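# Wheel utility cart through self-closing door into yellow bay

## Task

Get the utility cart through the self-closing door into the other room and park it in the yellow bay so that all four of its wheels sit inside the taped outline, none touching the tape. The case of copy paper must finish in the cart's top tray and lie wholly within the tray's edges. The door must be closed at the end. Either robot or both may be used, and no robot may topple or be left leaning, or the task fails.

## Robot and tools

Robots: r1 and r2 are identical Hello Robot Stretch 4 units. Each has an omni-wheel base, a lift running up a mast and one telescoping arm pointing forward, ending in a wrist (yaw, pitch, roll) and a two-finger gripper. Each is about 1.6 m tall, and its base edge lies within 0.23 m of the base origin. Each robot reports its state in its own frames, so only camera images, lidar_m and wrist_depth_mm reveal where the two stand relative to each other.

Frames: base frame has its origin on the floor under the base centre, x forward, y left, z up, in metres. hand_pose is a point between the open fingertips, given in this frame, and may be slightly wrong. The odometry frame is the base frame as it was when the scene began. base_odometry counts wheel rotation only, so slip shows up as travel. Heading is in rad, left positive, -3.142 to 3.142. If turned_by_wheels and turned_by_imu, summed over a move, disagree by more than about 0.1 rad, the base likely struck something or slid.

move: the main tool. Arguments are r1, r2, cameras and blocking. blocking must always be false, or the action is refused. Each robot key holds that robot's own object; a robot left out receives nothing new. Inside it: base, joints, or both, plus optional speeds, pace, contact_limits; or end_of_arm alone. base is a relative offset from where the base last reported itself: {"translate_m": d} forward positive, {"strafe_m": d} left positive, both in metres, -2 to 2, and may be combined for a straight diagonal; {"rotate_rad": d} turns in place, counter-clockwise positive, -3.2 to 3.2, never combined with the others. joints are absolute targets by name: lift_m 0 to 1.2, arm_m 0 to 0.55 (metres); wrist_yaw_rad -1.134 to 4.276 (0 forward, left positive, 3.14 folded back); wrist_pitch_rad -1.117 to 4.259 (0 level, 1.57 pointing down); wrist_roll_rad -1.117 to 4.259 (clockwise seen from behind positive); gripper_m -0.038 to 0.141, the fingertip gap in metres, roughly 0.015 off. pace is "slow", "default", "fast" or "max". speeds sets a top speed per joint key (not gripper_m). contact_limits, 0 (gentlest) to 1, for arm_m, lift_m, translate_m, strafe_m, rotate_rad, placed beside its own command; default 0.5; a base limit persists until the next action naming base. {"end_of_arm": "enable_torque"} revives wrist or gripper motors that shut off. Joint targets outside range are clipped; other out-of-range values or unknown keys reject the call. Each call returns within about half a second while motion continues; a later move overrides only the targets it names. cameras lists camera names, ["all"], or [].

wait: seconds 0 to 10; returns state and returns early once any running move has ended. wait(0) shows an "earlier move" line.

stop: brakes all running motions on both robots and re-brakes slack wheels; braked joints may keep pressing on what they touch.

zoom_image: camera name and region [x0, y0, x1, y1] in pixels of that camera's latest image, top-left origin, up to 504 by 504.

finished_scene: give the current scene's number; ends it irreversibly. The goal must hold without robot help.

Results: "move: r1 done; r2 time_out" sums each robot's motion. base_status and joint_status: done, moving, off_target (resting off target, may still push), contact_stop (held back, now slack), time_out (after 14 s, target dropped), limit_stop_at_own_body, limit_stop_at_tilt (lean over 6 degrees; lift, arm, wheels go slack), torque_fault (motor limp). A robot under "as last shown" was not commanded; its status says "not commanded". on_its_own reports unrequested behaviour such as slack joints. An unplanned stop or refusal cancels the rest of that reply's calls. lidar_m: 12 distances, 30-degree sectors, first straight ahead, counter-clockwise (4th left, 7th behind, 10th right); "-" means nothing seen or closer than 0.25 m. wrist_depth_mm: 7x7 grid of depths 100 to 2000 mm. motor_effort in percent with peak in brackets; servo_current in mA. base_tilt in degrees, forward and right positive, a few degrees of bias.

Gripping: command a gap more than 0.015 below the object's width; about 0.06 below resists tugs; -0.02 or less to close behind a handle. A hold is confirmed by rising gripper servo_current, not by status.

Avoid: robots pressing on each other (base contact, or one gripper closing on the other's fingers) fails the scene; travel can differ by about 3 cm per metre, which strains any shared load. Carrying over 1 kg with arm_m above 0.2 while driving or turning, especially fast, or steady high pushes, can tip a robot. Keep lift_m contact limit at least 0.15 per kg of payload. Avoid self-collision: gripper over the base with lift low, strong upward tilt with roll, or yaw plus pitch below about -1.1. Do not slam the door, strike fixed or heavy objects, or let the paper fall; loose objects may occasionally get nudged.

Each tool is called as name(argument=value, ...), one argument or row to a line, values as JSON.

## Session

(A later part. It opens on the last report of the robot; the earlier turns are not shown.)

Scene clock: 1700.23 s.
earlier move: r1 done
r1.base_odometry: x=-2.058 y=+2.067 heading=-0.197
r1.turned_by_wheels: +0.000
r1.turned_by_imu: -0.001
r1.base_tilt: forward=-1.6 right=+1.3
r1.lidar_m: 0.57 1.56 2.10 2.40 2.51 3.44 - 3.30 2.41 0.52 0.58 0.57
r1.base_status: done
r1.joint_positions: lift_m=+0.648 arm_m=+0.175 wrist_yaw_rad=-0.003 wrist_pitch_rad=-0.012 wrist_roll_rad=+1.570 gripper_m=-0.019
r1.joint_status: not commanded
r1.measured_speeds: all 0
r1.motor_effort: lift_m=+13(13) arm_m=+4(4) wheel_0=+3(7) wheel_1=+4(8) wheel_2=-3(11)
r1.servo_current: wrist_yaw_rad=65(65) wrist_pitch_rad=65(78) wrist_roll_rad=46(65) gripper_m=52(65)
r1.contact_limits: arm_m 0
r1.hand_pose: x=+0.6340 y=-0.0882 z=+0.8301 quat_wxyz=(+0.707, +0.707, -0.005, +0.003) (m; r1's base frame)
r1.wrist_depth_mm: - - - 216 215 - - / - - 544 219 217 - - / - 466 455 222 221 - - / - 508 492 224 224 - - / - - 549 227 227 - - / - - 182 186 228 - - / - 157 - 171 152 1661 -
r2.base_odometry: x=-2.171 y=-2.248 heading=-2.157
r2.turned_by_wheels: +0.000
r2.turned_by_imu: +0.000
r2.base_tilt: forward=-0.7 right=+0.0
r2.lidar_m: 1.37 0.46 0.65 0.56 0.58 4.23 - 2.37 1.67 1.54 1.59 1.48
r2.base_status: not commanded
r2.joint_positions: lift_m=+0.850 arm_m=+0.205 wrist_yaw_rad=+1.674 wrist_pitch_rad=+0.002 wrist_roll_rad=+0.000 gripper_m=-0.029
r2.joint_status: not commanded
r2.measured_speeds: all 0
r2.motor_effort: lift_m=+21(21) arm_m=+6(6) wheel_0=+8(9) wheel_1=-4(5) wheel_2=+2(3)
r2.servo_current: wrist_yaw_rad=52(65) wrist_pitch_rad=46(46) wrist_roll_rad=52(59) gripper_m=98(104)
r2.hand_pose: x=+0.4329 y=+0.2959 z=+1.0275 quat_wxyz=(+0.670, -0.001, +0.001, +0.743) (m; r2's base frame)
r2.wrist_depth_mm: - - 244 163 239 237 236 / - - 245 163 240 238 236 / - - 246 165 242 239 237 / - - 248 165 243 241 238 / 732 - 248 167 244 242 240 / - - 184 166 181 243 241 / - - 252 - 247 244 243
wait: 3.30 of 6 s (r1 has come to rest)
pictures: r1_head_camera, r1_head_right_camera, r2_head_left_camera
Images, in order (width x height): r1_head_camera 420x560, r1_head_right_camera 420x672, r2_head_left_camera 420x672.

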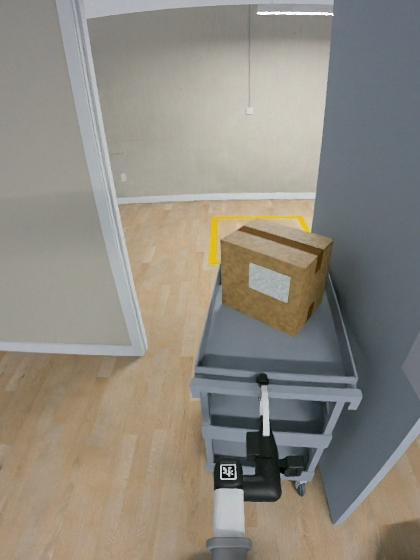

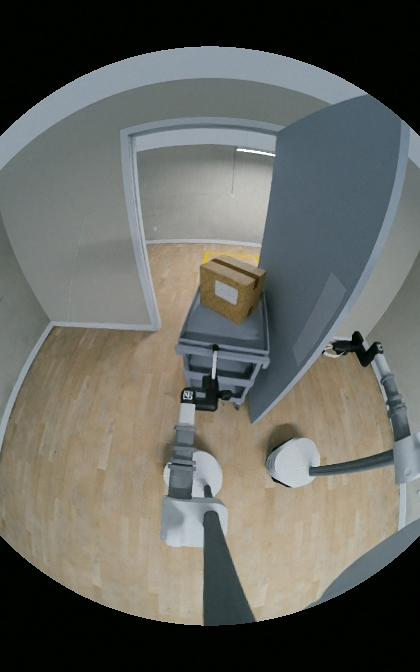

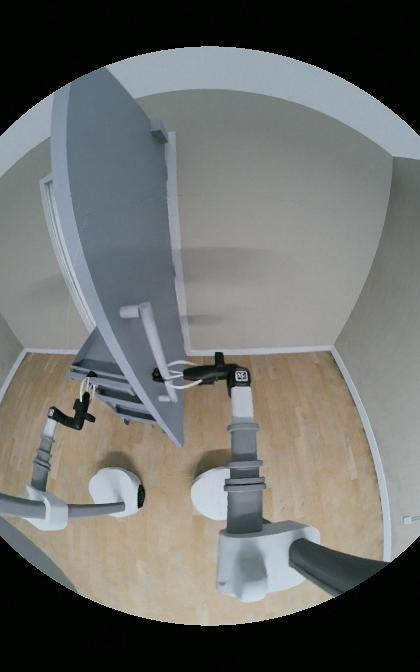

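move(
  blocking=false,
  r1={"base":{"strafe_m":0.02,"translate_m":0.25},"pace":"slow"},
)

wait(
  seconds=6,
  cameras=["r1_head_camera","r2_head_left_camera","r1_head_right_camera"],
)

Scene clock: 1706.50 s.
move: r1 moving
r1.base_odometry: x=-2.045 y=+2.066 heading=-0.197
r1.turned_by_wheels: +0.000
r1.turned_by_imu: +0.000
r1.base_tilt: forward=-1.6 right=+1.3
r1.lidar_m: 0.56 1.54 2.10 2.40 2.54 3.45 - 3.29 2.43 0.54 0.58 0.59
r1.base_status: translate_m moving; strafe_m moving
r1.joint_positions: lift_m=+0.648 arm_m=+0.175 wrist_yaw_rad=-0.003 wrist_pitch_rad=-0.012 wrist_roll_rad=+1.570 gripper_m=-0.019
r1.joint_status: not commanded
r1.measured_speeds: translate_m=+0.049 strafe_m=+0.004 rotate_rad=+0.001 lift_m=+0.000 arm_m=+0.000 wrist_yaw_rad=+0.000 wrist_pitch_rad=+0.000 wrist_roll_rad=+0.000
r1.motor_effort: lift_m=+13(13) arm_m=+4(4) wheel_0=+8(8) wheel_1=+4(7) wheel_2=-9(10)
r1.servo_current: wrist_yaw_rad=46(59) wrist_pitch_rad=59(72) wrist_roll_rad=52(59) gripper_m=52(59)
r1.contact_limits: arm_m 0
r1.hand_pose: x=+0.6340 y=-0.0882 z=+0.8301 quat_wxyz=(+0.707, +0.707, -0.005, +0.003) (m; r1's base frame)
r1.wrist_depth_mm: - - - 216 214 - - / - - 544 218 218 - - / - 466 459 221 220 - - / - 512 488 224 224 - - / - - 549 227 228 - - / - - 182 187 227 - - / - 158 - 179 160 1618 -
r2: as last shown
r2.base_tilt: forward=-0.7 right=+0.1
r2.lidar_m: 1.38 0.48 0.64 0.56 0.60 4.25 - 2.40 1.66 1.54 1.58 1.47
r2.motor_effort: lift_m=+21(21) arm_m=+6(6) wheel_0=+8(9) wheel_1=-4(4) wheel_2=+2(3)
r2.servo_current: wrist_yaw_rad=46(59) wrist_pitch_rad=33(46) wrist_roll_rad=52(52) gripper_m=104(104)
r2.wrist_depth_mm: - - 243 163 239 237 236 / - - 245 163 240 237 236 / - - 247 165 242 239 237 / - - 247 165 242 240 238 / 741 - 249 167 244 241 239 / - - 183 167 181 243 241 / - - 251 - 247 243 243
pictures: none

Scene clock: 1709.80 s.
earlier move: r1 done
r1.base_odometry: x=-1.809 y=+2.038 heading=-0.196
r1.turned_by_wheels: +0.000
r1.turned_by_imu: +0.001
r1.base_tilt: forward=-1.6 right=+1.2
r1.lidar_m: 0.59 1.32 1.76 2.38 2.48 3.41 - 3.27 0.61 0.61 0.49 0.58
r1.base_status: done
r1.joint_positions: lift_m=+0.648 arm_m=+0.175 wrist_yaw_rad=-0.003 wrist_pitch_rad=-0.012 wrist_roll_rad=+1.570 gripper_m=-0.019
r1.joint_status: not commanded
r1.measured_speeds: all 0
r1.motor_effort: lift_m=+13(13) arm_m=+3(4) wheel_0=+6(9) wheel_1=+3(7) wheel_2=-2(10)
r1.servo_current: wrist_yaw_rad=59(65) wrist_pitch_rad=72(72) wrist_roll_rad=46(65) gripper_m=52(59)
r1.contact_limits: arm_m 0
r1.hand_pose: x=+0.6340 y=-0.0882 z=+0.8301 quat_wxyz=(+0.707, +0.707, -0.005, +0.003) (m; r1's base frame)
r1.wrist_depth_mm: - - - 206 205 - - / - - 480 210 210 - - / - 459 445 215 215 - - / - 535 500 219 219 - - / - - 574 224 224 - - / - - 181 186 227 - - / - 158 - 155 152 1661 -
r2.base_odometry: x=-2.171 y=-2.248 heading=-2.157
r2.turned_by_wheels: +0.000
r2.turned_by_imu: +0.000
r2.base_tilt: forward=-0.7 right=+0.0
r2.lidar_m: 1.39 0.48 0.63 0.61 3.27 4.25 - 2.36 1.67 1.52 1.59 1.48
r2.base_status: not commanded
r2.joint_positions: lift_m=+0.850 arm_m=+0.205 wrist_yaw_rad=+1.674 wrist_pitch_rad=+0.002 wrist_roll_rad=+0.000 gripper_m=-0.029
r2.joint_status: not commanded
r2.measured_speeds: all 0
r2.motor_effort: lift_m=+21(21) arm_m=+6(6) wheel_0=+9(9) wheel_1=-4(5) wheel_2=+2(3)
r2.servo_current: wrist_yaw_rad=52(59) wrist_pitch_rad=39(46) wrist_roll_rad=46(59) gripper_m=98(104)
r2.hand_pose: x=+0.4329 y=+0.2959 z=+1.0275 quat_wxyz=(+0.670, -0.001, +0.001, +0.743) (m; r2's base frame)
r2.wrist_depth_mm: - - 243 163 238 237 236 / - - 245 163 241 238 237 / - - 245 165 241 239 237 / - 654 247 164 242 239 238 / - 723 249 167 245 242 239 / - 668 184 166 181 243 242 / - - 251 - 247 243 243
wait: 3.30 of 6 s (r1 has come to rest)
pictures: r1_head_camera, r1_head_right_camera, r2_head_left_camera
Images, in order (width x height): r1_head_camera 420x560, r1_head_right_camera 420x672, r2_head_left_camera 420x672.

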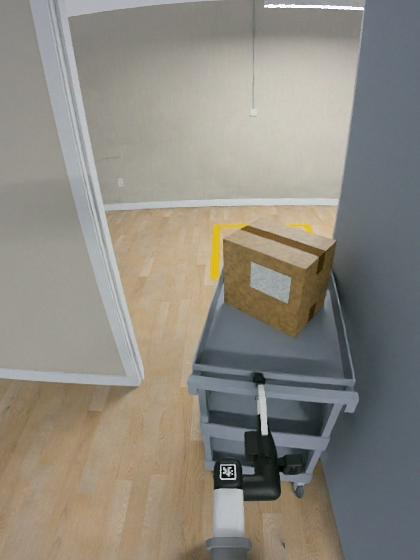

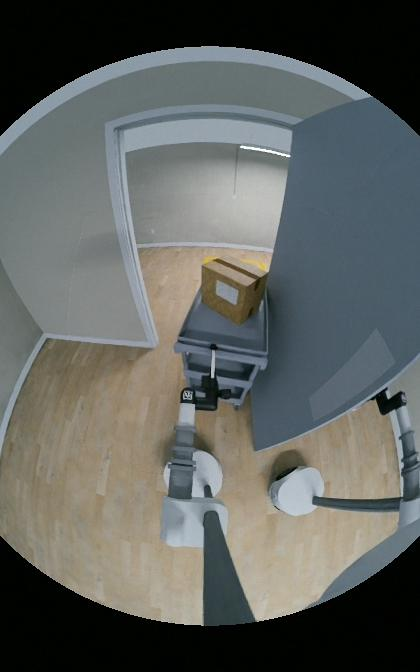

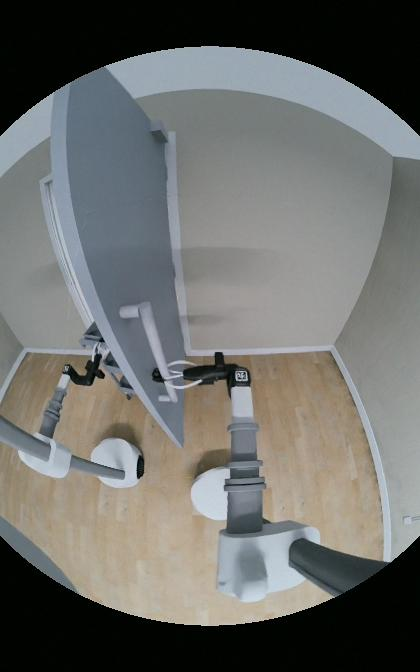

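move(
  blocking=false,
  r1={"base":{"strafe_m":-0.015,"translate_m":0.22},"pace":"slow"},
)

wait(
  seconds=6,
  cameras=["r1_head_camera","r1_head_right_camera"],
)

Scene clock: 1719.70 s.
move: r1 moving
r1.base_odometry: x=-1.797 y=+2.035 heading=-0.196
r1.turned_by_wheels: +0.001
r1.turned_by_imu: +0.001
r1.base_tilt: forward=-1.6 right=+1.3
r1.lidar_m: 0.58 1.30 1.75 2.36 2.49 3.44 - 3.32 0.58 0.58 0.47 0.57
r1.base_status: translate_m moving; strafe_m moving
r1.joint_positions: lift_m=+0.648 arm_m=+0.175 wrist_yaw_rad=-0.003 wrist_pitch_rad=-0.012 wrist_roll_rad=+1.570 gripper_m=-0.019
r1.joint_status: not commanded
r1.measured_speeds: translate_m=+0.048 strafe_m=-0.004 rotate_rad=+0.000 lift_m=+0.000 arm_m=+0.000 wrist_yaw_rad=+0.000 wrist_pitch_rad=+0.000 wrist_roll_rad=+0.000
r1.motor_effort: lift_m=+13(13) arm_m=+4(4) wheel_0=+8(10) wheel_1=+6(7) wheel_2=-6(8)
r1.servo_current: wrist_yaw_rad=33(59) wrist_pitch_rad=65(72) wrist_roll_rad=39(65) gripper_m=52(59)
r1.contact_limits: arm_m 0
r1.hand_pose: x=+0.6340 y=-0.0882 z=+0.8301 quat_wxyz=(+0.707, +0.707, -0.005, +0.003) (m; r1's base frame)
r1.wrist_depth_mm: - - - 204 204 - - / - - 484 209 208 - - / - 455 449 214 213 - - / - 535 504 220 219 - - / - - 585 223 224 - - / - - 182 185 227 - - / - 158 - 170 153 1661 -
r2: as last shown
r2.base_tilt: forward=-0.6 right=+0.0
r2.lidar_m: 1.38 0.47 0.64 0.59 3.27 4.23 - 2.37 1.67 1.54 1.60 1.47
r2.motor_effort: lift_m=+21(21) arm_m=+5(6) wheel_0=+9(9) wheel_1=-4(4) wheel_2=+2(2)
r2.servo_current: wrist_yaw_rad=52(59) wrist_pitch_rad=46(46) wrist_roll_rad=59(59) gripper_m=104(104)
r2.wrist_depth_mm: - - 244 163 239 237 235 / - 676 245 163 240 238 236 / - 661 245 165 242 238 238 / - 668 248 165 243 241 239 / - 661 249 168 244 242 240 / - 654 184 166 181 243 242 / - 683 250 - 246 244 242
pictures: none

Scene clock: 1722.70 s.
earlier move: r1 done
r1.base_odometry: x=-1.596 y=+1.981 heading=-0.195
r1.turned_by_wheels: +0.000
r1.turned_by_imu: +0.001
r1.base_tilt: forward=-1.6 right=+1.3
r1.lidar_m: 0.58 1.12 1.46 2.38 2.50 3.45 - 3.29 0.68 0.41 0.46 0.58
r1.base_status: done
r1.joint_positions: lift_m=+0.648 arm_m=+0.175 wrist_yaw_rad=+0.000 wrist_pitch_rad=-0.012 wrist_roll_rad=+1.570 gripper_m=-0.019
r1.joint_status: not commanded
r1.measured_speeds: all 0
r1.motor_effort: lift_m=+13(13) arm_m=+4(4) wheel_0=+8(11) wheel_1=+4(8) wheel_2=+0(8)
r1.servo_current: wrist_yaw_rad=65(72) wrist_pitch_rad=65(78) wrist_roll_rad=52(65) gripper_m=52(59)
r1.contact_limits: arm_m 0
r1.hand_pose: x=+0.6342 y=-0.0875 z=+0.8301 quat_wxyz=(+0.707, +0.707, -0.004, +0.004) (m; r1's base frame)
r1.wrist_depth_mm: - - - 202 202 - - / - 564 477 209 207 - - / - 459 452 213 213 - - / - - 508 218 219 - - / - - 564 223 224 - - / - - 182 187 228 - - / - 157 - 170 153 1661 1336
r2.base_odometry: x=-2.171 y=-2.248 heading=-2.157
r2.turned_by_wheels: +0.000
r2.turned_by_imu: +0.000
r2.base_tilt: forward=-0.7 right=+0.0
r2.lidar_m: 1.40 0.46 0.65 0.71 3.28 4.25 - 2.35 1.65 1.52 1.59 1.47
r2.base_status: not commanded
r2.joint_positions: lift_m=+0.850 arm_m=+0.205 wrist_yaw_rad=+1.674 wrist_pitch_rad=+0.002 wrist_roll_rad=+0.000 gripper_m=-0.029
r2.joint_status: not commanded
r2.measured_speeds: all 0
r2.motor_effort: lift_m=+21(21) arm_m=+6(6) wheel_0=+8(9) wheel_1=-4(5) wheel_2=+2(3)
r2.servo_current: wrist_yaw_rad=59(65) wrist_pitch_rad=39(46) wrist_roll_rad=52(59) gripper_m=91(111)
r2.hand_pose: x=+0.4329 y=+0.2959 z=+1.0275 quat_wxyz=(+0.670, -0.001, +0.001, +0.743) (m; r2's base frame)
r2.wrist_depth_mm: - - 243 163 239 237 235 / - - 245 163 240 237 236 / - - 246 165 241 239 237 / - - 247 165 243 240 239 / - - 249 167 244 242 241 / - - 185 167 181 243 241 / - - 251 - 246 244 243
wait: 3.00 of 6 s (r1 has come to rest)
pictures: r1_head_camera, r1_head_right_camera
Images, in order (width x height): r1_head_camera 420x560, r1_head_right_camera 420x672.

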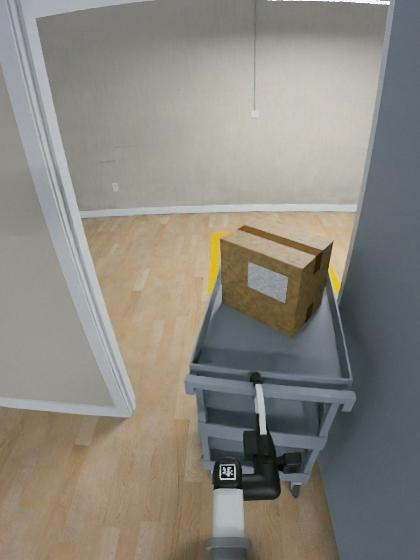

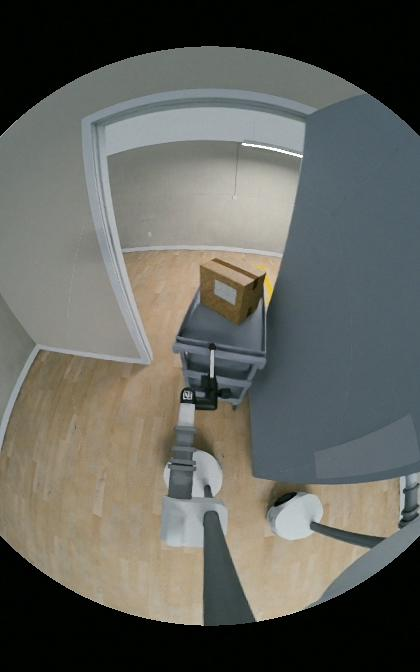

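move(
  blocking=false,
  r1={"base":{"strafe_m":-0.05,"translate_m":0.2},"pace":"slow"},
)

wait(
  seconds=6,
  cameras=["r1_head_camera","r1_head_right_camera"],
)

Scene clock: 1735.20 s.
move: r1 moving
r1.base_odometry: x=-1.584 y=+1.975 heading=-0.195
r1.turned_by_wheels: +0.001
r1.turned_by_imu: +0.001
r1.base_tilt: forward=-1.6 right=+1.3
r1.lidar_m: 0.59 1.10 1.42 2.41 2.50 3.46 - 3.28 0.67 0.43 0.45 0.58
r1.base_status: translate_m moving; strafe_m moving
r1.joint_positions: lift_m=+0.648 arm_m=+0.175 wrist_yaw_rad=+0.000 wrist_pitch_rad=-0.012 wrist_roll_rad=+1.570 gripper_m=-0.019
r1.joint_status: not commanded
r1.measured_speeds: translate_m=+0.049 strafe_m=-0.011 rotate_rad=+0.001 lift_m=+0.000 arm_m=+0.000 wrist_yaw_rad=+0.000 wrist_pitch_rad=+0.000 wrist_roll_rad=+0.000
r1.motor_effort: lift_m=+13(13) arm_m=+4(4) wheel_0=+12(12) wheel_1=+3(6) wheel_2=-4(6)
r1.servo_current: wrist_yaw_rad=33(59) wrist_pitch_rad=65(72) wrist_roll_rad=46(59) gripper_m=46(59)
r1.contact_limits: arm_m 0
r1.hand_pose: x=+0.6342 y=-0.0875 z=+0.8301 quat_wxyz=(+0.707, +0.707, -0.004, +0.004) (m; r1's base frame)
r1.wrist_depth_mm: - - - 204 203 - - / - 564 473 208 208 - - / - 459 449 214 213 - - / - 535 504 219 218 - - / - - 559 224 224 - - / - - 182 186 227 - - / - 157 - 155 153 1618 1366
r2: as last shown
r2.lidar_m: 1.38 0.47 0.67 0.69 3.27 4.24 - 2.39 1.66 1.54 1.59 1.48
r2.motor_effort: lift_m=+21(21) arm_m=+5(6) wheel_0=+9(9) wheel_1=-4(5) wheel_2=+2(2)
r2.servo_current: wrist_yaw_rad=59(59) wrist_pitch_rad=39(46) wrist_roll_rad=46(59) gripper_m=91(104)
r2.wrist_depth_mm: - - 243 163 239 237 235 / - - 244 164 240 238 236 / - - 247 165 242 238 236 / - - 248 165 242 240 238 / - - 249 168 244 242 240 / - - 185 166 181 243 241 / - - 251 - 247 244 243
pictures: none

Scene clock: 1738.00 s.
earlier move: r1 done
r1.base_odometry: x=-1.410 y=+1.893 heading=-0.194
r1.turned_by_wheels: +0.000
r1.turned_by_imu: +0.001
r1.base_tilt: forward=-1.6 right=+1.3
r1.lidar_m: 0.57 0.97 1.17 2.44 2.53 3.52 - 0.76 0.40 0.37 0.39 0.53
r1.base_status: done
r1.joint_positions: lift_m=+0.648 arm_m=+0.175 wrist_yaw_rad=+0.002 wrist_pitch_rad=-0.012 wrist_roll_rad=+1.570 gripper_m=-0.019
r1.joint_status: not commanded
r1.measured_speeds: all 0
r1.motor_effort: lift_m=+13(13) arm_m=+4(4) wheel_0=+8(15) wheel_1=+3(7) wheel_2=+0(6)
r1.servo_current: wrist_yaw_rad=46(72) wrist_pitch_rad=65(72) wrist_roll_rad=39(65) gripper_m=52(59)
r1.contact_limits: arm_m 0
r1.hand_pose: x=+0.6344 y=-0.0869 z=+0.8301 quat_wxyz=(+0.707, +0.707, -0.004, +0.005) (m; r1's base frame)
r1.wrist_depth_mm: - - - 213 211 - - / - - 544 217 215 - - / - 462 455 220 220 - - / - 517 488 223 222 - - / - - 559 227 226 842 - / - - 182 187 229 - - / - 156 - 171 160 1708 -
r2.base_odometry: x=-2.171 y=-2.248 heading=-2.157
r2.turned_by_wheels: +0.000
r2.turned_by_imu: +0.000
r2.base_tilt: forward=-0.6 right=+0.0
r2.lidar_m: 1.38 0.47 0.71 3.19 3.28 4.26 - 2.39 1.64 1.53 1.61 1.46
r2.base_status: not commanded
r2.joint_positions: lift_m=+0.850 arm_m=+0.205 wrist_yaw_rad=+1.674 wrist_pitch_rad=+0.002 wrist_roll_rad=+0.000 gripper_m=-0.029
r2.joint_status: not commanded
r2.measured_speeds: all 0
r2.motor_effort: lift_m=+21(21) arm_m=+5(6) wheel_0=+9(9) wheel_1=-4(5) wheel_2=+3(3)
r2.servo_current: wrist_yaw_rad=39(65) wrist_pitch_rad=39(46) wrist_roll_rad=33(59) gripper_m=98(104)
r2.hand_pose: x=+0.4329 y=+0.2959 z=+1.0275 quat_wxyz=(+0.670, -0.001, +0.001, +0.743) (m; r2's base frame)
r2.wrist_depth_mm: - - 244 162 238 237 235 / - - 245 163 240 237 236 / - - 246 165 242 240 237 / - - 248 165 244 240 238 / - - 249 167 244 242 241 / - - 185 167 181 243 242 / - - 253 - 245 243 243
wait: 2.80 of 6 s (r1 has come to rest)
pictures: r1_head_camera, r1_head_right_camera
Images, in order (width x height): r1_head_camera 420x560, r1_head_right_camera 420x672.

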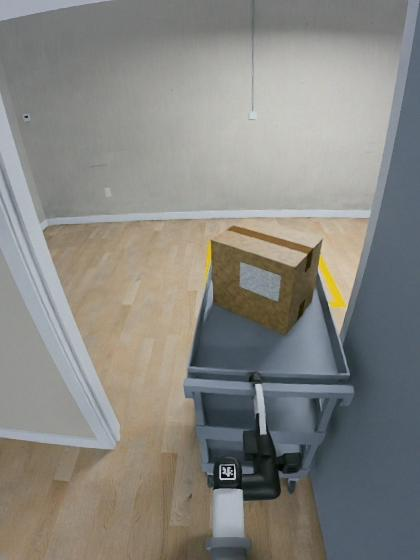

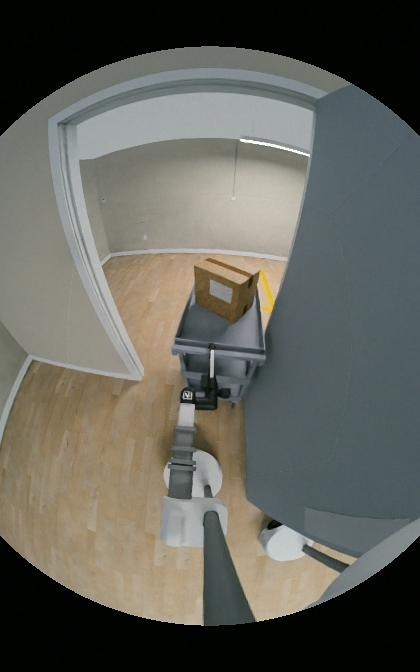

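move(
  blocking=false,
  r1={"base":{"strafe_m":0.04,"translate_m":0.22},"pace":"slow"},
)

wait(
  seconds=6,
  cameras=["r1_head_camera","r1_head_right_camera"],
)

Scene clock: 1743.80 s.
move: r1 moving
r1.base_odometry: x=-1.397 y=+1.893 heading=-0.194
r1.turned_by_wheels: +0.001
r1.turned_by_imu: +0.000
r1.base_tilt: forward=-1.6 right=+1.3
r1.lidar_m: 0.56 0.96 1.16 2.44 2.57 3.57 - 0.77 0.39 0.38 0.39 0.55
r1.base_status: translate_m moving; strafe_m moving
r1.joint_positions: lift_m=+0.648 arm_m=+0.175 wrist_yaw_rad=+0.002 wrist_pitch_rad=-0.012 wrist_roll_rad=+1.570 gripper_m=-0.019
r1.joint_status: not commanded
r1.measured_speeds: translate_m=+0.048 strafe_m=+0.008 rotate_rad=-0.003 lift_m=+0.000 arm_m=+0.000 wrist_yaw_rad=+0.000 wrist_pitch_rad=+0.000 wrist_roll_rad=+0.000
r1.motor_effort: lift_m=+13(13) arm_m=+4(4) wheel_0=+5(10) wheel_1=+6(7) wheel_2=-4(7)
r1.servo_current: wrist_yaw_rad=39(65) wrist_pitch_rad=65(72) wrist_roll_rad=46(52) gripper_m=46(59)
r1.contact_limits: arm_m 0
r1.hand_pose: x=+0.6344 y=-0.0869 z=+0.8301 quat_wxyz=(+0.707, +0.707, -0.004, +0.005) (m; r1's base frame)
r1.wrist_depth_mm: - - - 214 212 - - / - - 549 217 216 - - / - 466 452 221 220 - - / - 512 492 223 224 - - / - - 554 226 227 - - / - - 182 190 228 - - / - 156 - 171 159 1661 -
r2: as last shown
r2.base_tilt: forward=-0.7 right=+0.0
r2.lidar_m: 1.39 0.46 0.72 3.21 3.27 4.24 - 2.35 1.64 1.52 1.57 1.47
r2.motor_effort: lift_m=+21(21) arm_m=+5(6) wheel_0=+8(9) wheel_1=-4(4) wheel_2=+2(3)
r2.servo_current: wrist_yaw_rad=52(59) wrist_pitch_rad=39(46) wrist_roll_rad=46(52) gripper_m=98(104)
r2.wrist_depth_mm: - - 242 162 240 237 236 / - - 245 163 240 237 237 / - - 246 165 242 240 236 / - - 247 164 243 240 238 / - - 249 167 245 241 240 / - - 185 166 181 243 241 / - - 251 - 247 244 242
pictures: none

Scene clock: 1746.80 s.
earlier move: r1 done
r1.base_odometry: x=-1.186 y=+1.890 heading=-0.195
r1.turned_by_wheels: -0.001
r1.turned_by_imu: -0.002
r1.base_tilt: forward=-1.6 right=+1.3
r1.lidar_m: 0.58 0.78 0.83 2.40 2.53 3.46 - 0.88 0.43 0.41 0.44 0.58
r1.base_status: done
r1.joint_positions: lift_m=+0.648 arm_m=+0.175 wrist_yaw_rad=-0.002 wrist_pitch_rad=-0.012 wrist_roll_rad=+1.570 gripper_m=-0.019
r1.joint_status: not commanded
r1.measured_speeds: all 0
r1.motor_effort: lift_m=+13(13) arm_m=+4(4) wheel_0=-1(10) wheel_1=+0(8) wheel_2=-5(10)
r1.servo_current: wrist_yaw_rad=52(72) wrist_pitch_rad=65(72) wrist_roll_rad=33(72) gripper_m=52(59)
r1.contact_limits: arm_m 0
r1.hand_pose: x=+0.6341 y=-0.0881 z=+0.8301 quat_wxyz=(+0.707, +0.707, -0.005, +0.003) (m; r1's base frame)
r1.wrist_depth_mm: - - - 218 218 - - / - - 597 220 220 798 - / - 480 452 224 222 - - / - 512 488 225 224 - - / - - 549 229 227 - - / - - 181 186 229 - - / - 151 - 171 152 1708 -
r2.base_odometry: x=-2.171 y=-2.248 heading=-2.157
r2.turned_by_wheels: +0.000
r2.turned_by_imu: +0.000
r2.base_tilt: forward=-0.7 right=+0.0
r2.lidar_m: 1.39 0.48 0.89 3.20 3.29 4.26 - 2.39 1.67 1.54 1.59 1.45
r2.base_status: not commanded
r2.joint_positions: lift_m=+0.850 arm_m=+0.205 wrist_yaw_rad=+1.674 wrist_pitch_rad=+0.002 wrist_roll_rad=+0.000 gripper_m=-0.029
r2.joint_status: not commanded
r2.measured_speeds: all 0
r2.motor_effort: lift_m=+21(21) arm_m=+6(6) wheel_0=+9(9) wheel_1=-4(5) wheel_2=+2(3)
r2.servo_current: wrist_yaw_rad=52(65) wrist_pitch_rad=39(46) wrist_roll_rad=52(59) gripper_m=104(111)
r2.hand_pose: x=+0.4329 y=+0.2959 z=+1.0275 quat_wxyz=(+0.670, -0.001, +0.001, +0.743) (m; r2's base frame)
r2.wrist_depth_mm: - - 243 162 239 237 236 / - - 245 163 240 238 236 / - - 246 165 242 239 237 / - - 247 165 242 240 238 / - - 249 167 244 241 240 / - - 185 166 181 242 241 / - - 251 - 247 243 244
wait: 3.00 of 6 s (r1 has come to rest)
pictures: r1_head_camera, r1_head_right_camera
Images, in order (width x height): r1_head_camera 420x560, r1_head_right_camera 420x672.

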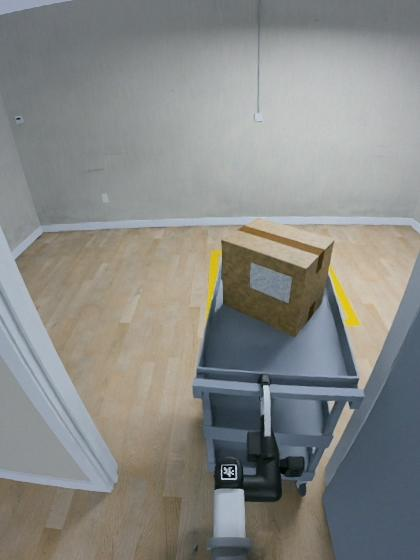

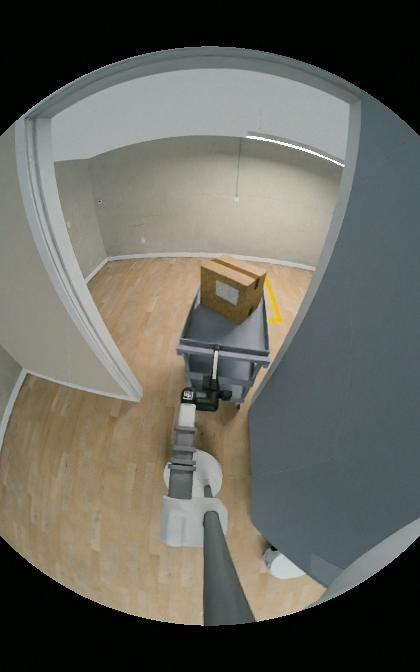

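move(
  blocking=false,
  r1={"base":{"strafe_m":0.03,"translate_m":0.25},"pace":"slow"},
)

wait(
  seconds=6,
  cameras=["r1_head_camera","r1_head_right_camera"],
)

Scene clock: 1751.47 s.
move: r1 moving
r1.base_odometry: x=-1.174 y=+1.889 heading=-0.195
r1.turned_by_wheels: +0.000
r1.turned_by_imu: -0.001
r1.base_tilt: forward=-1.6 right=+1.3
r1.lidar_m: 0.56 0.79 0.80 2.36 2.50 3.47 - 0.90 0.44 0.40 0.44 0.58
r1.base_status: translate_m moving; strafe_m moving
r1.joint_positions: lift_m=+0.648 arm_m=+0.175 wrist_yaw_rad=-0.003 wrist_pitch_rad=-0.012 wrist_roll_rad=+1.570 gripper_m=-0.019
r1.joint_status: not commanded
r1.measured_speeds: translate_m=+0.049 strafe_m=+0.006 rotate_rad=+0.001 lift_m=+0.000 arm_m=+0.000 wrist_yaw_rad=+0.000 wrist_pitch_rad=+0.000 wrist_roll_rad=+0.000
r1.motor_effort: lift_m=+13(13) arm_m=+4(4) wheel_0=+1(5) wheel_1=+4(5) wheel_2=-9(11)
r1.servo_current: wrist_yaw_rad=39(65) wrist_pitch_rad=59(72) wrist_roll_rad=46(52) gripper_m=59(59)
r1.contact_limits: arm_m 0
r1.hand_pose: x=+0.6340 y=-0.0882 z=+0.8301 quat_wxyz=(+0.707, +0.707, -0.005, +0.003) (m; r1's base frame)
r1.wrist_depth_mm: - - - 218 216 - - / - - 591 220 219 - - / - 473 462 220 221 - - / - 508 488 225 225 - - / - - 544 228 226 - - / - - 182 187 229 - - / - 151 - 179 160 1618 -
r2: as last shown
r2.base_tilt: forward=-0.7 right=+0.1
r2.lidar_m: 1.39 0.48 0.91 3.19 3.29 4.26 - 2.39 1.65 1.54 1.60 1.49
r2.motor_effort: lift_m=+21(21) arm_m=+5(6) wheel_0=+8(9) wheel_1=-4(4) wheel_2=+2(3)
r2.servo_current: wrist_yaw_rad=46(59) wrist_pitch_rad=39(46) wrist_roll_rad=39(52) gripper_m=98(104)
r2.wrist_depth_mm: - - 244 163 240 237 235 / - - 244 163 239 238 236 / - - 246 165 242 239 236 / - - 248 165 244 241 238 / - - 248 167 243 242 239 / - - 185 166 181 242 241 / - - 252 - 245 243 243
pictures: none

Scene clock: 1754.77 s.
earlier move: r1 done
r1.base_odometry: x=-0.935 y=+1.871 heading=-0.195
r1.turned_by_wheels: +0.000
r1.turned_by_imu: -0.001
r1.base_tilt: forward=-1.6 right=+1.3
r1.lidar_m: 0.57 3.36 0.60 1.41 2.48 3.43 - 0.68 0.45 0.43 0.45 0.57
r1.base_status: done
r1.joint_positions: lift_m=+0.648 arm_m=+0.175 wrist_yaw_rad=-0.003 wrist_pitch_rad=-0.012 wrist_roll_rad=+1.570 gripper_m=-0.019
r1.joint_status: not commanded
r1.measured_speeds: all 0
r1.motor_effort: lift_m=+13(13) arm_m=+4(4) wheel_0=+1(5) wheel_1=+3(6) wheel_2=-4(11)
r1.servo_current: wrist_yaw_rad=46(65) wrist_pitch_rad=65(78) wrist_roll_rad=52(72) gripper_m=59(65)
r1.contact_limits: arm_m 0
r1.hand_pose: x=+0.6340 y=-0.0882 z=+0.8301 quat_wxyz=(+0.707, +0.707, -0.005, +0.003) (m; r1's base frame)
r1.wrist_depth_mm: - - - 209 208 - - / - - 496 212 211 - - / - 459 445 218 216 - - / - 530 508 221 220 - - / - - 569 225 225 - - / - - 182 186 229 - - / - 151 - 155 153 1661 -
r2.base_odometry: x=-2.171 y=-2.248 heading=-2.157
r2.turned_by_wheels: +0.000
r2.turned_by_imu: +0.000
r2.base_tilt: forward=-0.7 right=+0.0
r2.lidar_m: 1.37 0.46 1.12 3.19 3.27 4.24 - 2.38 1.65 1.55 1.60 1.50
r2.base_status: not commanded
r2.joint_positions: lift_m=+0.850 arm_m=+0.205 wrist_yaw_rad=+1.674 wrist_pitch_rad=+0.002 wrist_roll_rad=+0.000 gripper_m=-0.029
r2.joint_status: not commanded
r2.measured_speeds: all 0
r2.motor_effort: lift_m=+21(21) arm_m=+5(6) wheel_0=+8(9) wheel_1=-4(5) wheel_2=+2(3)
r2.servo_current: wrist_yaw_rad=52(65) wrist_pitch_rad=39(52) wrist_roll_rad=39(59) gripper_m=98(104)
r2.hand_pose: x=+0.4329 y=+0.2959 z=+1.0275 quat_wxyz=(+0.670, -0.001, +0.001, +0.743) (m; r2's base frame)
r2.wrist_depth_mm: - - 243 163 238 237 235 / - - 244 164 239 237 236 / - - 246 165 241 239 237 / - - 247 165 242 239 239 / - - 248 167 244 241 240 / - - 185 166 181 243 242 / - - 252 - 246 244 242
wait: 3.30 of 6 s (r1 has come to rest)
pictures: r1_head_camera, r1_head_right_camera
Images, in order (width x height): r1_head_camera 420x560, r1_head_right_camera 420x672.

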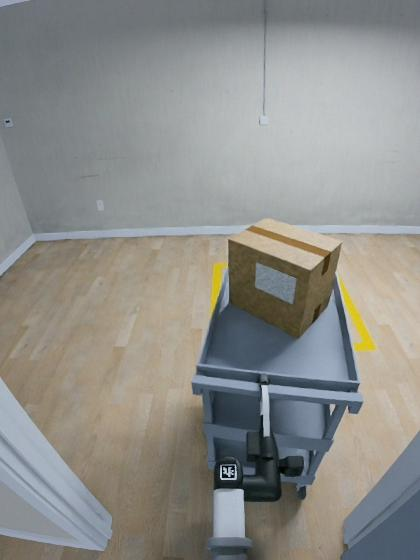

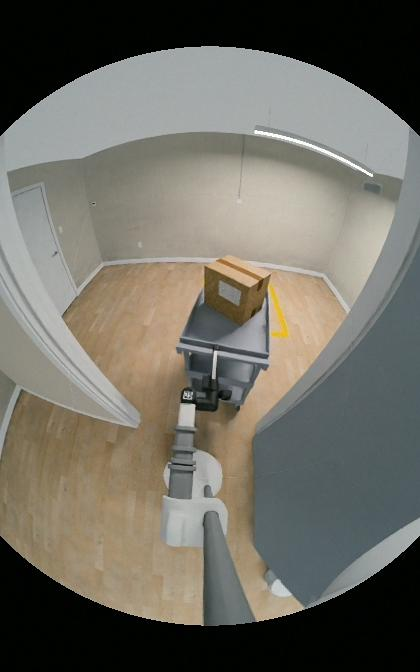

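move(
  blocking=false,
  r1={"base":{"strafe_m":0.11,"translate_m":0.25},"pace":"slow"},
)

wait(
  seconds=6,
  cameras=["r1_head_camera","r1_head_right_camera","r1_head_left_camera"],
)

Scene clock: 1769.97 s.
move: r1 moving
r1.base_odometry: x=-0.922 y=+1.874 heading=-0.195
r1.turned_by_wheels: +0.000
r1.turned_by_imu: -0.001
r1.base_tilt: forward=-1.6 right=+1.3
r1.lidar_m: 0.57 3.38 0.59 1.34 2.46 3.42 - 0.68 0.46 0.44 0.47 0.54
r1.base_status: translate_m moving; strafe_m moving
r1.joint_positions: lift_m=+0.648 arm_m=+0.175 wrist_yaw_rad=-0.003 wrist_pitch_rad=-0.012 wrist_roll_rad=+1.570 gripper_m=-0.019
r1.joint_status: not commanded
r1.measured_speeds: translate_m=+0.049 strafe_m=+0.021 rotate_rad=-0.001 lift_m=+0.000 arm_m=+0.000 wrist_yaw_rad=+0.000 wrist_pitch_rad=+0.000 wrist_roll_rad=+0.000
r1.motor_effort: lift_m=+13(13) arm_m=+4(4) wheel_0=+2(3) wheel_1=+6(8) wheel_2=-9(10)
r1.servo_current: wrist_yaw_rad=65(65) wrist_pitch_rad=72(72) wrist_roll_rad=52(59) gripper_m=52(59)
r1.contact_limits: arm_m 0
r1.hand_pose: x=+0.6340 y=-0.0882 z=+0.8301 quat_wxyz=(+0.707, +0.707, -0.005, +0.003) (m; r1's base frame)
r1.wrist_depth_mm: - - - 208 207 - - / - - 500 213 212 - - / - 459 452 217 216 - - / - 530 500 221 220 - - / - - 564 226 225 - - / - - 182 186 228 - - / - 151 - 171 152 1618 1336
r2: as last shown
r2.lidar_m: 1.38 0.47 1.17 3.19 3.29 4.26 - 2.38 1.65 1.54 1.59 1.49
r2.motor_effort: lift_m=+21(21) arm_m=+6(6) wheel_0=+8(9) wheel_1=-4(5) wheel_2=+2(2)
r2.servo_current: wrist_yaw_rad=39(65) wrist_pitch_rad=46(46) wrist_roll_rad=46(52) gripper_m=104(104)
r2.wrist_depth_mm: - - 243 163 238 236 235 / - - 244 163 240 237 236 / - - 247 165 242 239 237 / - - 247 165 243 240 239 / - - 249 167 244 242 240 / - - 185 166 181 243 242 / - - 251 - 246 244 244
pictures: none

Scene clock: 1773.40 s.
earlier move: r1 done
r1.base_odometry: x=-0.669 y=+1.930 heading=-0.195
r1.turned_by_wheels: +0.000
r1.turned_by_imu: -0.001
r1.base_tilt: forward=-1.6 right=+1.3
r1.lidar_m: 0.59 3.14 0.40 0.41 2.36 3.27 - 0.84 0.57 0.53 0.62 0.55
r1.base_status: done
r1.joint_positions: lift_m=+0.648 arm_m=+0.175 wrist_yaw_rad=-0.003 wrist_pitch_rad=-0.012 wrist_roll_rad=+1.570 gripper_m=-0.019
r1.joint_status: not commanded
r1.measured_speeds: all 0
r1.motor_effort: lift_m=+13(13) arm_m=+4(4) wheel_0=-1(4) wheel_1=+1(8) wheel_2=-5(11)
r1.servo_current: wrist_yaw_rad=46(65) wrist_pitch_rad=65(72) wrist_roll_rad=46(65) gripper_m=52(59)
r1.contact_limits: arm_m 0
r1.hand_pose: x=+0.6340 y=-0.0883 z=+0.8301 quat_wxyz=(+0.707, +0.707, -0.005, +0.003) (m; r1's base frame)
r1.wrist_depth_mm: - 512 480 186 186 - - / - 418 415 195 194 - - / - 484 469 204 202 - - / - - 549 212 212 - - / - - - 220 223 - - / - - 180 188 229 1863 - / - 151 - 179 151 1618 1308
r2.base_odometry: x=-2.171 y=-2.248 heading=-2.157
r2.turned_by_wheels: +0.000
r2.turned_by_imu: +0.000
r2.base_tilt: forward=-0.6 right=+0.1
r2.lidar_m: 1.38 0.45 1.49 3.19 3.30 4.25 - 2.35 1.64 1.53 1.61 1.50
r2.base_status: not commanded
r2.joint_positions: lift_m=+0.850 arm_m=+0.205 wrist_yaw_rad=+1.674 wrist_pitch_rad=+0.002 wrist_roll_rad=+0.000 gripper_m=-0.029
r2.joint_status: not commanded
r2.measured_speeds: all 0
r2.motor_effort: lift_m=+21(21) arm_m=+5(6) wheel_0=+8(9) wheel_1=-4(5) wheel_2=+2(3)
r2.servo_current: wrist_yaw_rad=52(65) wrist_pitch_rad=46(52) wrist_roll_rad=52(59) gripper_m=91(104)
r2.hand_pose: x=+0.4329 y=+0.2959 z=+1.0275 quat_wxyz=(+0.670, -0.001, +0.001, +0.743) (m; r2's base frame)
r2.wrist_depth_mm: - - 244 163 239 237 236 / - - 245 163 239 237 236 / - - 246 165 241 239 236 / - - 247 165 243 240 240 / - - 249 167 244 241 241 / - - 185 166 181 243 240 / - - 252 - 247 244 243
wait: 3.43 of 6 s (r1 has come to rest)
pictures: r1_head_camera, r1_head_left_camera, r1_head_right_camera
Images, in order (width x height): r1_head_camera 420x560, r1_head_left_camera 420x672, r1_head_right_camera 420x672.

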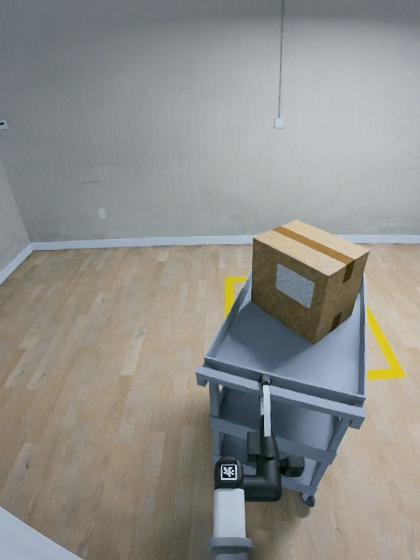

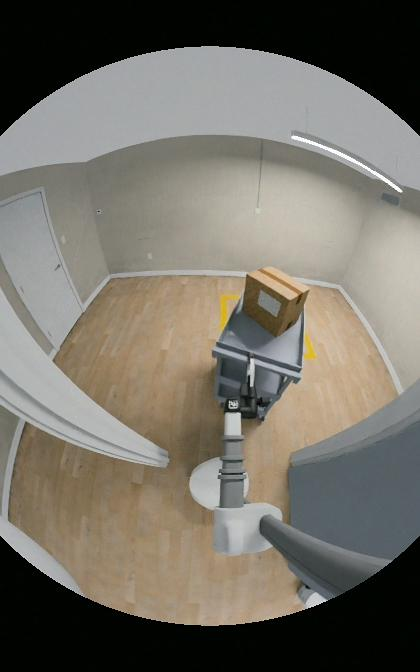

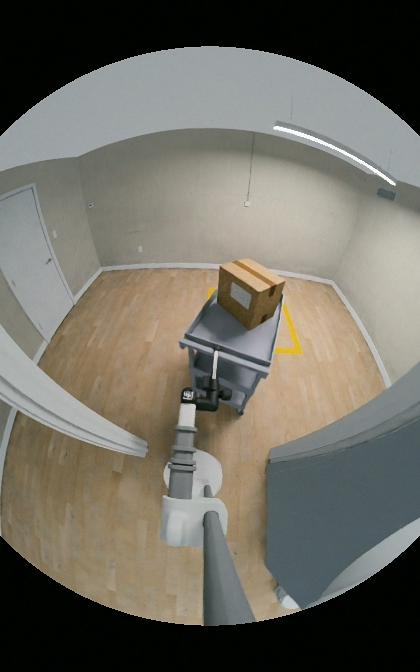

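move(
  blocking=false,
  r1={"base":{"rotate_rad":-0.24},"pace":"slow"},
)

wait(
  seconds=4,
  cameras=["r1_head_camera","r1_head_right_camera"],
)

Scene clock: 1782.20 s.
move: r1 moving
r1.base_odometry: x=-0.669 y=+1.930 heading=-0.318
r1.turned_by_wheels: -0.123
r1.turned_by_imu: -0.123
r1.base_tilt: forward=-1.6 right=+1.2
r1.lidar_m: 0.57 3.05 0.41 0.39 2.28 2.93 - 0.93 0.60 0.53 0.57 0.58
r1.base_status: rotate_rad moving
r1.joint_positions: lift_m=+0.648 arm_m=+0.175 wrist_yaw_rad=+0.009 wrist_pitch_rad=-0.012 wrist_roll_rad=+1.570 gripper_m=-0.019
r1.joint_status: not commanded
r1.measured_speeds: translate_m=+0.000 strafe_m=+0.000 rotate_rad=-0.490 lift_m=+0.000 arm_m=-0.001 wrist_yaw_rad=+0.002 wrist_pitch_rad=+0.000 wrist_roll_rad=+0.000
r1.motor_effort: lift_m=+13(13) arm_m=+5(5) wheel_0=+19(19) wheel_1=+10(10) wheel_2=+12(12)
r1.servo_current: wrist_yaw_rad=52(65) wrist_pitch_rad=59(72) wrist_roll_rad=52(59) gripper_m=52(59)
r1.contact_limits: arm_m 0
r1.hand_pose: x=+0.6350 y=-0.0848 z=+0.8301 quat_wxyz=(+0.707, +0.707, -0.001, +0.007) (m; r1's base frame)
r1.wrist_depth_mm: - - 585 195 193 - - / - 484 439 199 198 - - / - 459 445 206 206 - - / - - 512 213 213 - - / - - 580 220 221 - - / - - 183 191 226 1921 - / - 157 - 168 153 1618 1336
r2: as last shown
r2.base_tilt: forward=-0.7 right=+0.1
r2.lidar_m: 1.38 0.48 1.48 3.20 3.28 4.25 - 2.37 1.63 1.54 1.60 1.48
r2.motor_effort: lift_m=+21(21) arm_m=+5(6) wheel_0=+8(9) wheel_1=-4(4) wheel_2=+2(2)
r2.servo_current: wrist_yaw_rad=52(65) wrist_pitch_rad=39(46) wrist_roll_rad=46(59) gripper_m=104(104)
r2.wrist_depth_mm: - - 242 163 238 236 235 / - - 244 163 240 238 236 / - - 246 164 241 239 238 / - - 247 165 243 240 239 / - - 248 167 244 241 240 / - - 185 167 181 243 240 / - - 251 - 247 244 243
pictures: none

Scene clock: 1782.97 s.
earlier move: r1 done
r1.base_odometry: x=-0.669 y=+1.930 heading=-0.434
r1.turned_by_wheels: -0.116
r1.turned_by_imu: -0.117
r1.base_tilt: forward=-1.6 right=+1.2
r1.lidar_m: 0.56 3.02 0.45 0.39 2.26 2.70 - 1.43 0.63 0.53 0.54 0.60
r1.base_status: done
r1.joint_positions: lift_m=+0.648 arm_m=+0.175 wrist_yaw_rad=+0.003 wrist_pitch_rad=-0.012 wrist_roll_rad=+1.570 gripper_m=-0.019
r1.joint_status: not commanded
r1.measured_speeds: all 0
r1.motor_effort: lift_m=+13(13) arm_m=-4(5) wheel_0=+6(19) wheel_1=+4(10) wheel_2=+6(12)
r1.servo_current: wrist_yaw_rad=46(85) wrist_pitch_rad=72(72) wrist_roll_rad=52(59) gripper_m=59(59)
r1.contact_limits: arm_m 0
r1.hand_pose: x=+0.6346 y=-0.0866 z=+0.8301 quat_wxyz=(+0.707, +0.707, -0.003, +0.005) (m; r1's base frame)
r1.wrist_depth_mm: - - - 241 241 1921 - / - - - 239 238 - - / - - 580 236 237 - - / - 484 469 234 234 - - / - - 508 233 232 - - / - - 181 186 230 - - / - 155 - 171 160 - -
r2.base_odometry: x=-2.171 y=-2.248 heading=-2.157
r2.turned_by_wheels: +0.000
r2.turned_by_imu: +0.000
r2.base_tilt: forward=-0.6 right=+0.0
r2.lidar_m: 1.37 0.47 1.51 3.20 3.27 4.27 - 2.40 1.66 1.55 1.59 1.48
r2.base_status: not commanded
r2.joint_positions: lift_m=+0.850 arm_m=+0.205 wrist_yaw_rad=+1.674 wrist_pitch_rad=+0.002 wrist_roll_rad=+0.000 gripper_m=-0.029
r2.joint_status: not commanded
r2.measured_speeds: all 0
r2.motor_effort: lift_m=+21(21) arm_m=+5(6) wheel_0=+9(9) wheel_1=-4(5) wheel_2=+2(3)
r2.servo_current: wrist_yaw_rad=59(65) wrist_pitch_rad=39(46) wrist_roll_rad=52(65) gripper_m=104(104)
r2.hand_pose: x=+0.4329 y=+0.2959 z=+1.0275 quat_wxyz=(+0.670, -0.001, +0.001, +0.743) (m; r2's base frame)
r2.wrist_depth_mm: - - 244 163 240 237 234 / - - 244 163 239 237 236 / - - 247 165 242 239 236 / - - 247 164 242 240 238 / - - 250 168 244 241 241 / - - 185 166 181 243 240 / - - 251 - 246 244 242
wait: 0.77 of 4 s (r1 has come to rest)
pictures: r1_head_camera, r1_head_right_camera
Images, in order (width x height): r1_head_camera 420x560, r1_head_right_camera 420x672.

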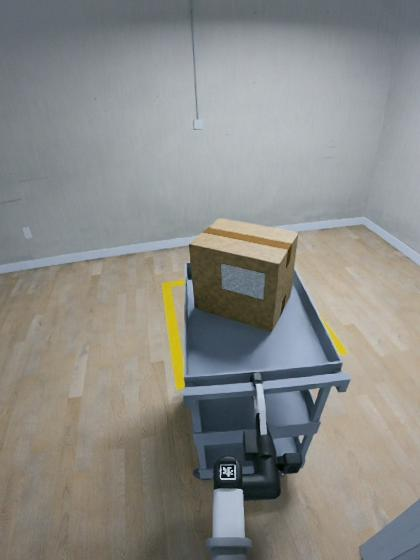

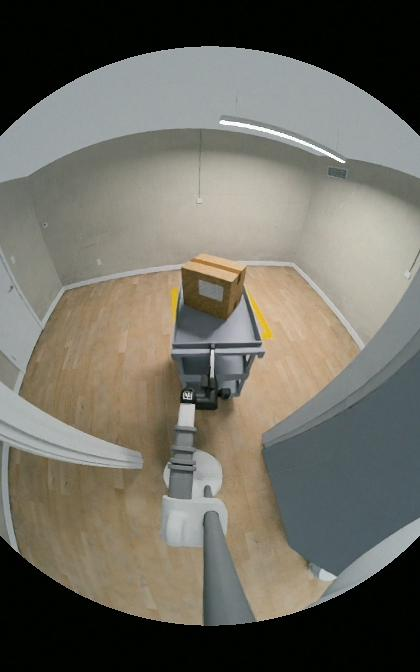

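move(
  blocking=false,
  r1={"base":{"strafe_m":0.045,"translate_m":0.3},"pace":"slow"},
)

wait(
  seconds=6,
  cameras=["r1_head_camera","r1_head_right_camera"],
)

Scene clock: 1794.37 s.
move: r1 moving
r1.base_odometry: x=-0.657 y=+1.927 heading=-0.433
r1.turned_by_wheels: +0.001
r1.turned_by_imu: +0.000
r1.base_tilt: forward=-1.6 right=+1.3
r1.lidar_m: 0.55 3.01 2.57 0.38 2.27 2.71 - 1.39 0.62 0.53 0.54 0.61
r1.base_status: translate_m moving; strafe_m moving
r1.joint_positions: lift_m=+0.648 arm_m=+0.175 wrist_yaw_rad=+0.003 wrist_pitch_rad=-0.012 wrist_roll_rad=+1.570 gripper_m=-0.019
r1.joint_status: not commanded
r1.measured_speeds: translate_m=+0.050 strafe_m=+0.007 rotate_rad=+0.001 lift_m=+0.000 arm_m=+0.000 wrist_yaw_rad=+0.000 wrist_pitch_rad=+0.000 wrist_roll_rad=+0.000
r1.motor_effort: lift_m=+13(13) arm_m=-1(4) wheel_0=+9(9) wheel_1=+5(9) wheel_2=-6(9)
r1.servo_current: wrist_yaw_rad=33(59) wrist_pitch_rad=65(72) wrist_roll_rad=46(72) gripper_m=52(59)
r1.contact_limits: arm_m 0
r1.hand_pose: x=+0.6345 y=-0.0866 z=+0.8301 quat_wxyz=(+0.707, +0.707, -0.003, +0.005) (m; r1's base frame)
r1.wrist_depth_mm: - - - 246 246 1863 - / - - - 243 242 - - / - - 627 239 238 - - / - 484 477 234 235 - - / - 521 504 233 232 - - / - - 183 190 229 820 - / - 152 585 156 152 - -
r2: as last shown
r2.base_tilt: forward=-0.7 right=+0.0
r2.lidar_m: 1.38 0.46 1.56 3.19 3.28 4.27 - 2.41 1.64 1.53 1.60 1.47
r2.motor_effort: lift_m=+21(21) arm_m=+5(6) wheel_0=+9(9) wheel_1=-4(4) wheel_2=+2(2)
r2.servo_current: wrist_yaw_rad=59(59) wrist_pitch_rad=39(46) wrist_roll_rad=52(59) gripper_m=98(104)
r2.wrist_depth_mm: - - 243 163 239 236 235 / - - 244 163 240 238 236 / - - 245 165 241 238 237 / - - 248 164 243 240 239 / - - 248 168 243 241 240 / - - 185 166 181 243 241 / - - 251 - 246 243 242
pictures: none

Scene clock: 1798.17 s.
earlier move: r1 done
r1.base_odometry: x=-0.378 y=+1.845 heading=-0.434
r1.turned_by_wheels: -0.001
r1.turned_by_imu: -0.002
r1.base_tilt: forward=-1.6 right=+1.3
r1.lidar_m: 0.54 2.72 2.60 2.28 0.41 2.92 - 1.07 0.61 0.57 2.45 0.61
r1.base_status: done
r1.joint_positions: lift_m=+0.648 arm_m=+0.175 wrist_yaw_rad=-0.003 wrist_pitch_rad=-0.012 wrist_roll_rad=+1.570 gripper_m=-0.019
r1.joint_status: not commanded
r1.measured_speeds: all 0
r1.motor_effort: lift_m=+13(13) arm_m=+4(4) wheel_0=+0(9) wheel_1=+1(9) wheel_2=-3(12)
r1.servo_current: wrist_yaw_rad=39(65) wrist_pitch_rad=59(72) wrist_roll_rad=52(72) gripper_m=52(59)
r1.contact_limits: arm_m 0
r1.hand_pose: x=+0.6340 y=-0.0882 z=+0.8301 quat_wxyz=(+0.707, +0.707, -0.005, +0.003) (m; r1's base frame)
r1.wrist_depth_mm: - - - - 272 1808 1308 / - - - 259 263 - - / - - - 250 251 - - / - - 512 243 242 842 - / - 500 484 234 236 - - / - - 183 186 227 - - / - 156 544 179 170 - -
r2.base_odometry: x=-2.171 y=-2.248 heading=-2.157
r2.turned_by_wheels: +0.000
r2.turned_by_imu: +0.001
r2.base_tilt: forward=-0.6 right=+0.0
r2.lidar_m: 1.37 0.46 1.93 3.20 3.26 4.22 - 2.37 1.65 1.55 1.59 1.49
r2.base_status: not commanded
r2.joint_positions: lift_m=+0.850 arm_m=+0.205 wrist_yaw_rad=+1.674 wrist_pitch_rad=+0.002 wrist_roll_rad=+0.000 gripper_m=-0.029
r2.joint_status: not commanded
r2.measured_speeds: all 0
r2.motor_effort: lift_m=+21(21) arm_m=+5(6) wheel_0=+8(9) wheel_1=-4(5) wheel_2=+2(3)
r2.servo_current: wrist_yaw_rad=52(65) wrist_pitch_rad=46(46) wrist_roll_rad=46(59) gripper_m=98(104)
r2.hand_pose: x=+0.4329 y=+0.2959 z=+1.0275 quat_wxyz=(+0.670, -0.001, +0.001, +0.743) (m; r2's base frame)
r2.wrist_depth_mm: - - 242 163 239 236 235 / - - 245 164 240 237 236 / - - 246 165 241 240 237 / - - 247 164 243 241 238 / - - 249 168 243 241 241 / - - 185 166 181 242 242 / - - 251 - 245 243 243
wait: 3.80 of 6 s (r1 has come to rest)
pictures: r1_head_camera, r1_head_right_camera
Images, in order (width x height): r1_head_camera 420x560, r1_head_right_camera 420x672.

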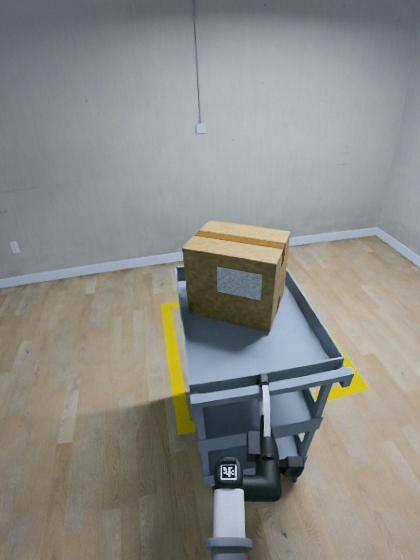

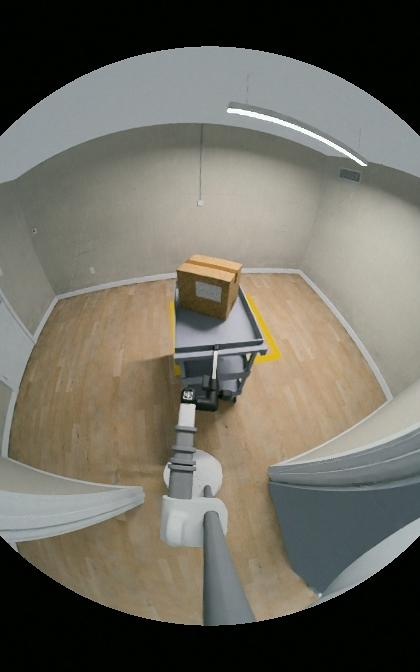

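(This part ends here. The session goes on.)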